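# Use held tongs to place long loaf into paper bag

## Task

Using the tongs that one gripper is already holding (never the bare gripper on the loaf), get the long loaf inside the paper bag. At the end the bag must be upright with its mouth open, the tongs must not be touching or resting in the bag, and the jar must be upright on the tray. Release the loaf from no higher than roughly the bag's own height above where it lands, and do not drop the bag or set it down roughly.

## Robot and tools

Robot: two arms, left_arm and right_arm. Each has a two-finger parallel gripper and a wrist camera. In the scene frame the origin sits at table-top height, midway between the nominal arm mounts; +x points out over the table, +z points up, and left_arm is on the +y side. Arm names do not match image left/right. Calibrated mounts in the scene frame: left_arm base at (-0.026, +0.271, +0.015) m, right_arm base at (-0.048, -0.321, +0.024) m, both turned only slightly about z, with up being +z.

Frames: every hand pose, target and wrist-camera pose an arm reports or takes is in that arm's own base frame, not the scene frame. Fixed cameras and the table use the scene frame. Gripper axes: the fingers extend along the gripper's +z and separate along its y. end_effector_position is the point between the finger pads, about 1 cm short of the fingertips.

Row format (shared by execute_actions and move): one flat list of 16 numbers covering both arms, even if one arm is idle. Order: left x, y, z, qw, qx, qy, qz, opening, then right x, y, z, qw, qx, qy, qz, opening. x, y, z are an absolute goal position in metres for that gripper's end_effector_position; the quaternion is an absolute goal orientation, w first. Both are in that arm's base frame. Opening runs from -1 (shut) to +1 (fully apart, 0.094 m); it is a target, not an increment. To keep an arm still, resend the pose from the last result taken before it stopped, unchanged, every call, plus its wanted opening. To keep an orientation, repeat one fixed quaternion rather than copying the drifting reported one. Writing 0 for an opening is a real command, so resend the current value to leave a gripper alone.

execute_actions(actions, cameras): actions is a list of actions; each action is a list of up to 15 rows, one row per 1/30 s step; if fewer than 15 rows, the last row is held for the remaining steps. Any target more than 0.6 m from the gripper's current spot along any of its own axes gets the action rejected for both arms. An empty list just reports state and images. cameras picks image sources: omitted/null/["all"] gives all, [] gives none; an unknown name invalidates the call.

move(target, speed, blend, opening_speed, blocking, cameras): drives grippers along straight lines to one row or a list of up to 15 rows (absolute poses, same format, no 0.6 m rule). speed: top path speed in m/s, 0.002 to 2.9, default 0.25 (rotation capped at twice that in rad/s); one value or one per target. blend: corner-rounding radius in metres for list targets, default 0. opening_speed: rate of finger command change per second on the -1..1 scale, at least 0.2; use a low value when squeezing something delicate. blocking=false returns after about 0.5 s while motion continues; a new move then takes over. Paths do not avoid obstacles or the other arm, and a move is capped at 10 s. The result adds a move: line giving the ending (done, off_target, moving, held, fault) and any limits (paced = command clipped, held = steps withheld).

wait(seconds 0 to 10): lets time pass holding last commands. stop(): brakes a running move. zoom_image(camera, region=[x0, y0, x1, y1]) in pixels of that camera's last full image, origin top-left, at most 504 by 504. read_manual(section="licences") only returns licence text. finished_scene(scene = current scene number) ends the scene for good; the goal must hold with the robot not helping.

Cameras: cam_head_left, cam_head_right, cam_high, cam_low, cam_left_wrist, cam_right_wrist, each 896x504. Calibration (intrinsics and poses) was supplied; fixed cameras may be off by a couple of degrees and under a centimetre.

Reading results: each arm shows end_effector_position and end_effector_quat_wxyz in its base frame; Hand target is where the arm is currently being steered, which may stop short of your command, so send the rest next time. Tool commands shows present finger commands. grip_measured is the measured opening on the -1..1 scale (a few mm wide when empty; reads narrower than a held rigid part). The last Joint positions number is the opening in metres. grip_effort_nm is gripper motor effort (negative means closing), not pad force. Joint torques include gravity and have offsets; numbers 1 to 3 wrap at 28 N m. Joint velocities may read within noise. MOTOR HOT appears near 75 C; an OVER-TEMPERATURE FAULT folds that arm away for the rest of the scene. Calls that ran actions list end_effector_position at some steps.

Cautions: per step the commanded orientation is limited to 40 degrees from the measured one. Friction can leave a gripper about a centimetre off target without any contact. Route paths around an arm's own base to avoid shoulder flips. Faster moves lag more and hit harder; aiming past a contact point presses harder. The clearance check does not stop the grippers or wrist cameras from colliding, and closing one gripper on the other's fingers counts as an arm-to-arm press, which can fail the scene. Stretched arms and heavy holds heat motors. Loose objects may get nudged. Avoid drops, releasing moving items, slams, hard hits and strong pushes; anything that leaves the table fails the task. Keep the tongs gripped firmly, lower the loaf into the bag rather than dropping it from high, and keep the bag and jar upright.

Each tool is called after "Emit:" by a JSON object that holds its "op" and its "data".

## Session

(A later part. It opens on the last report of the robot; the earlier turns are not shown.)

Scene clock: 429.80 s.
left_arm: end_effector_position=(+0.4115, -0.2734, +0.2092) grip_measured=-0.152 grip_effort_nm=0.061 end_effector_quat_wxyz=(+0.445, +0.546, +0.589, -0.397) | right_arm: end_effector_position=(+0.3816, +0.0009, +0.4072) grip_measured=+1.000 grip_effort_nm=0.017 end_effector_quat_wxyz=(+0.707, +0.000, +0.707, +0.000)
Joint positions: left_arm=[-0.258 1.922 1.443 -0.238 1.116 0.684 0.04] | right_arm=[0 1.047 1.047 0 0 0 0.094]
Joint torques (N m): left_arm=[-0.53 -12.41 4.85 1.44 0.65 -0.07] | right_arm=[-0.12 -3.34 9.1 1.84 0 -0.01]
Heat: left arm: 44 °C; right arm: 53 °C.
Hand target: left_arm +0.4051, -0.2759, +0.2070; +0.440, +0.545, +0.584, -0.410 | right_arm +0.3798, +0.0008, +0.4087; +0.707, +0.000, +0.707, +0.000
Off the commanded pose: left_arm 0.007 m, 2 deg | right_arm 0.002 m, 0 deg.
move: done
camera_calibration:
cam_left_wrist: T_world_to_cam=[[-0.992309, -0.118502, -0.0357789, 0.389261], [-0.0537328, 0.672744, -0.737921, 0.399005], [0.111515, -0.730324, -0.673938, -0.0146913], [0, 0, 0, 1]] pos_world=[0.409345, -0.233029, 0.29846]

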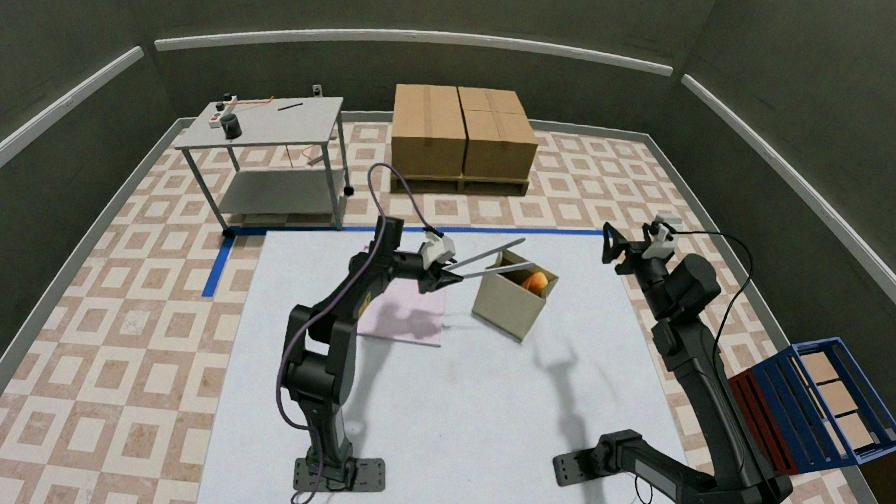

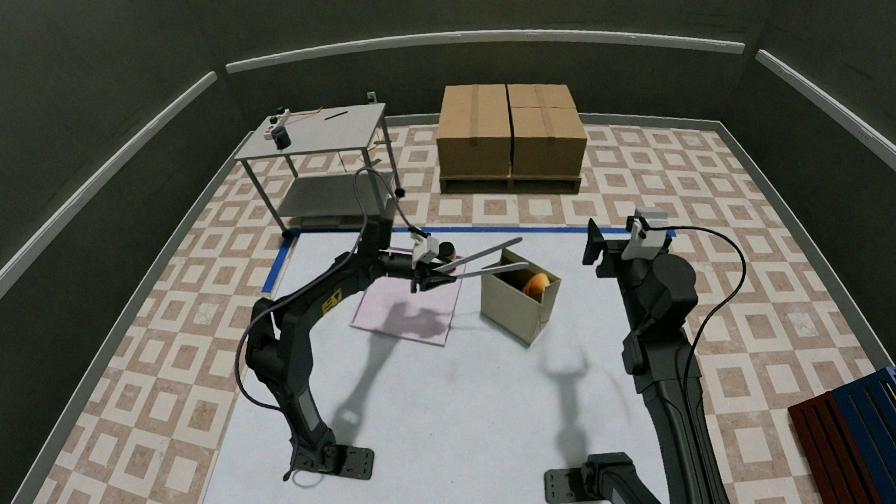

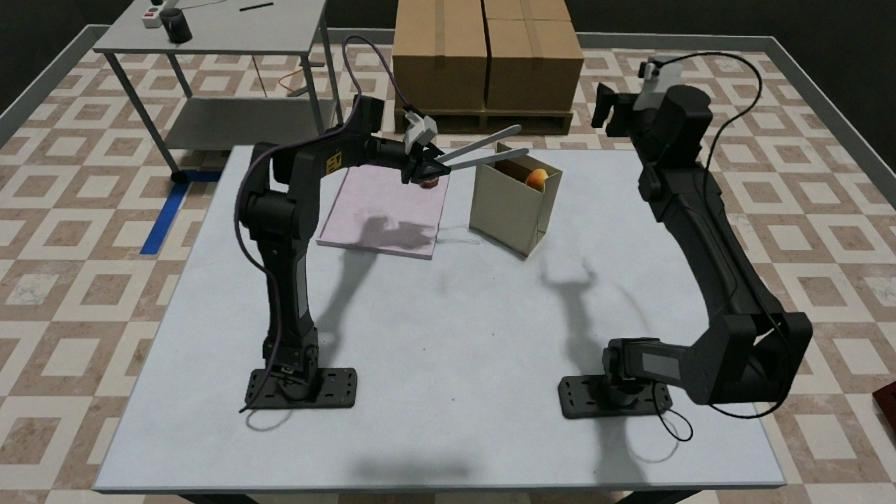

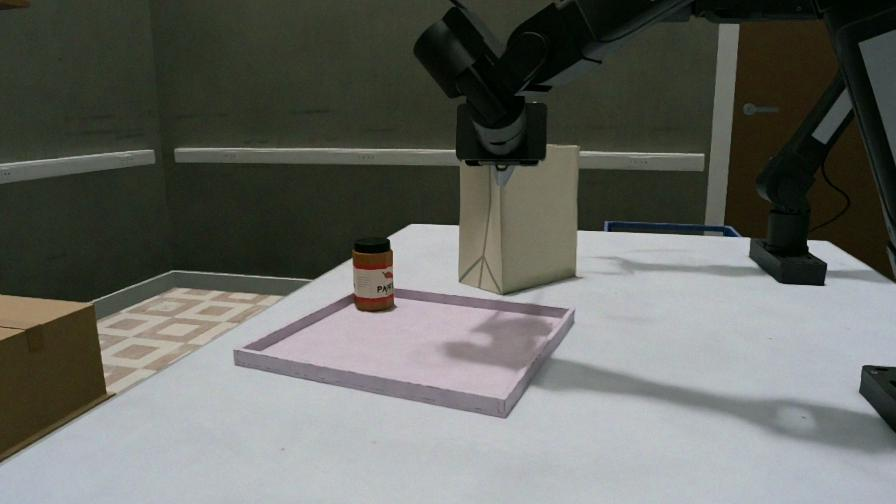

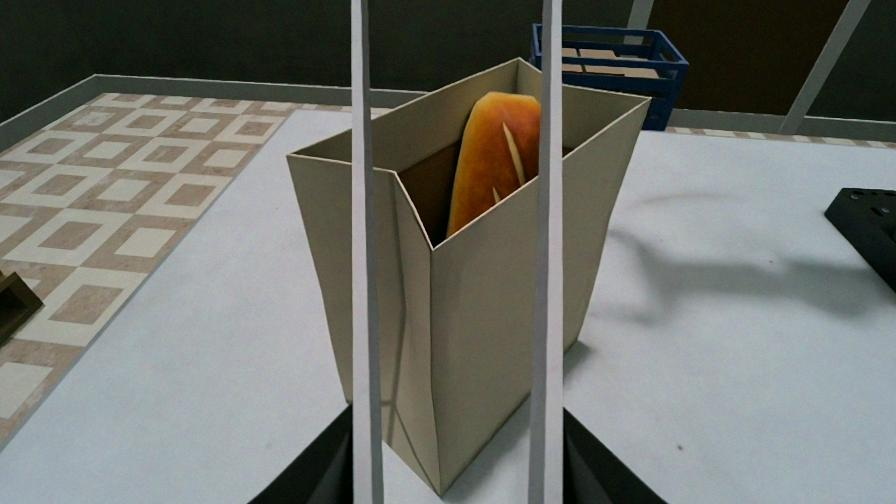

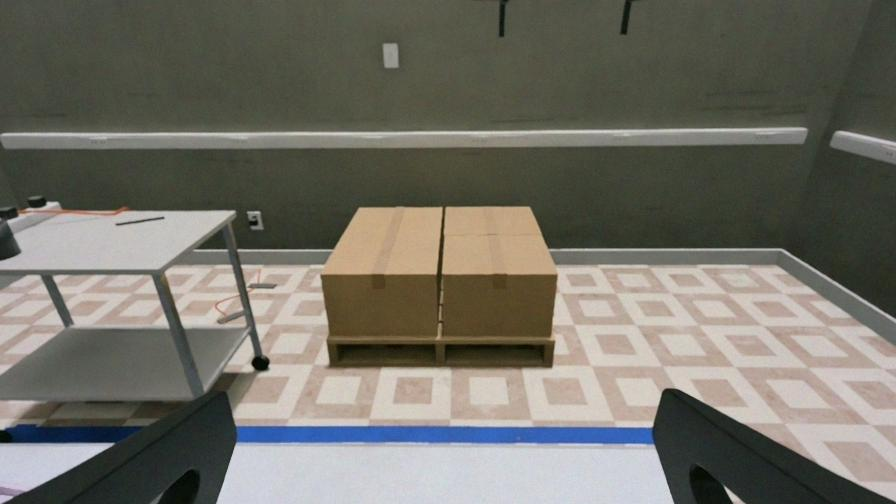

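Emit:
{"op": "move", "data": {"target": [[0.405,-0.27,0.32,0.4401,0.5447,0.5841,-0.4104,-0.15,0.3797,0.0009,0.4087,0.7071,0,0.7071,0,1],[0.35,0.0,0.32,0.5927,0.1386,0.7865,-0.1045,-0.15,0.3797,0.0009,0.4087,0.7071,0,0.7071,0,1]], "speed": [0.1,0.2], "cameras": ["cam_high","cam_low"]}}

Emit:
{"op": "finished_scene", "data": {"scene": 1}}

Scene clock: 445.80 s.
left_arm: end_effector_position=(+0.3548, -0.0001, +0.3203) grip_measured=-0.152 grip_effort_nm=0.061 end_effector_quat_wxyz=(+0.589, +0.143, +0.788, -0.105) | right_arm: end_effector_position=(+0.3816, +0.0009, +0.4072) grip_measured=+1.000 grip_effort_nm=0.002 end_effector_quat_wxyz=(+0.707, +0.000, +0.707, +0.000)
Joint positions: left_arm=[0.291 1.055 1.003 -0.303 0.616 0.214 0.04] | right_arm=[0 1.047 1.047 0 0 0 0.094]
Joint torques (N m): left_arm=[0.31 -5.42 5.05 1.82 0.16 -0.09] | right_arm=[-0.1 -3.34 9.1 1.84 -0.01 -0.01]
Heat: left arm: 43 °C; right arm: 53 °C.
Hand target: left_arm +0.3501, +0.0000, +0.3200; +0.593, +0.139, +0.787, -0.104 | right_arm +0.3798, +0.0008, +0.4087; +0.707, +0.000, +0.707, +0.000
Off the commanded pose: left_arm 0.005 m, 1 deg | right_arm 0.002 m, 0 deg.
move: done
Images, in order (width x height): cam_high 896x504, cam_low 896x504.

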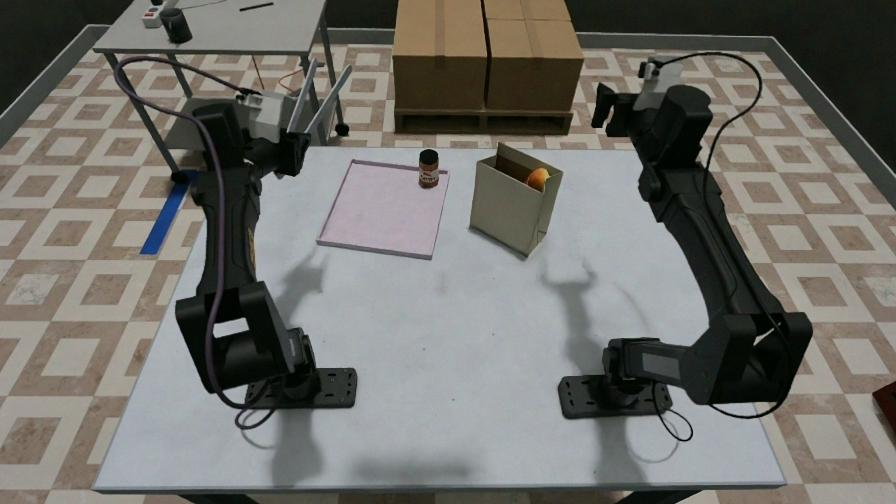

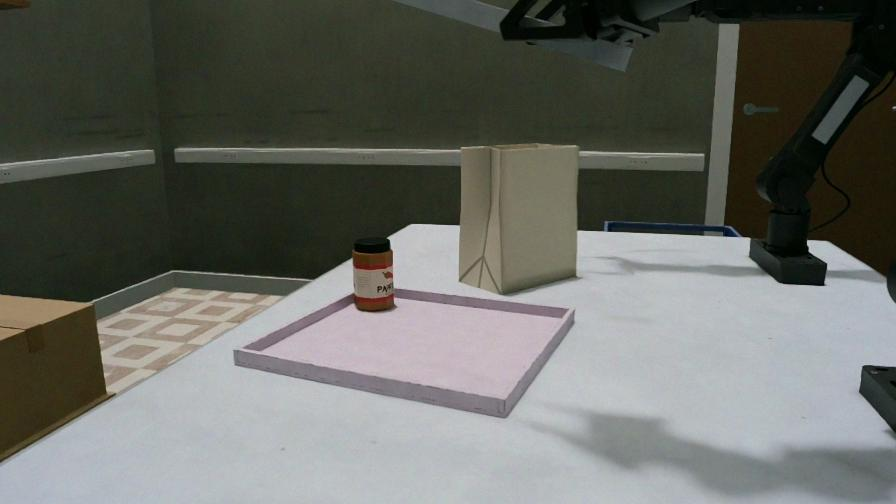

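The scene is finished: the task was done.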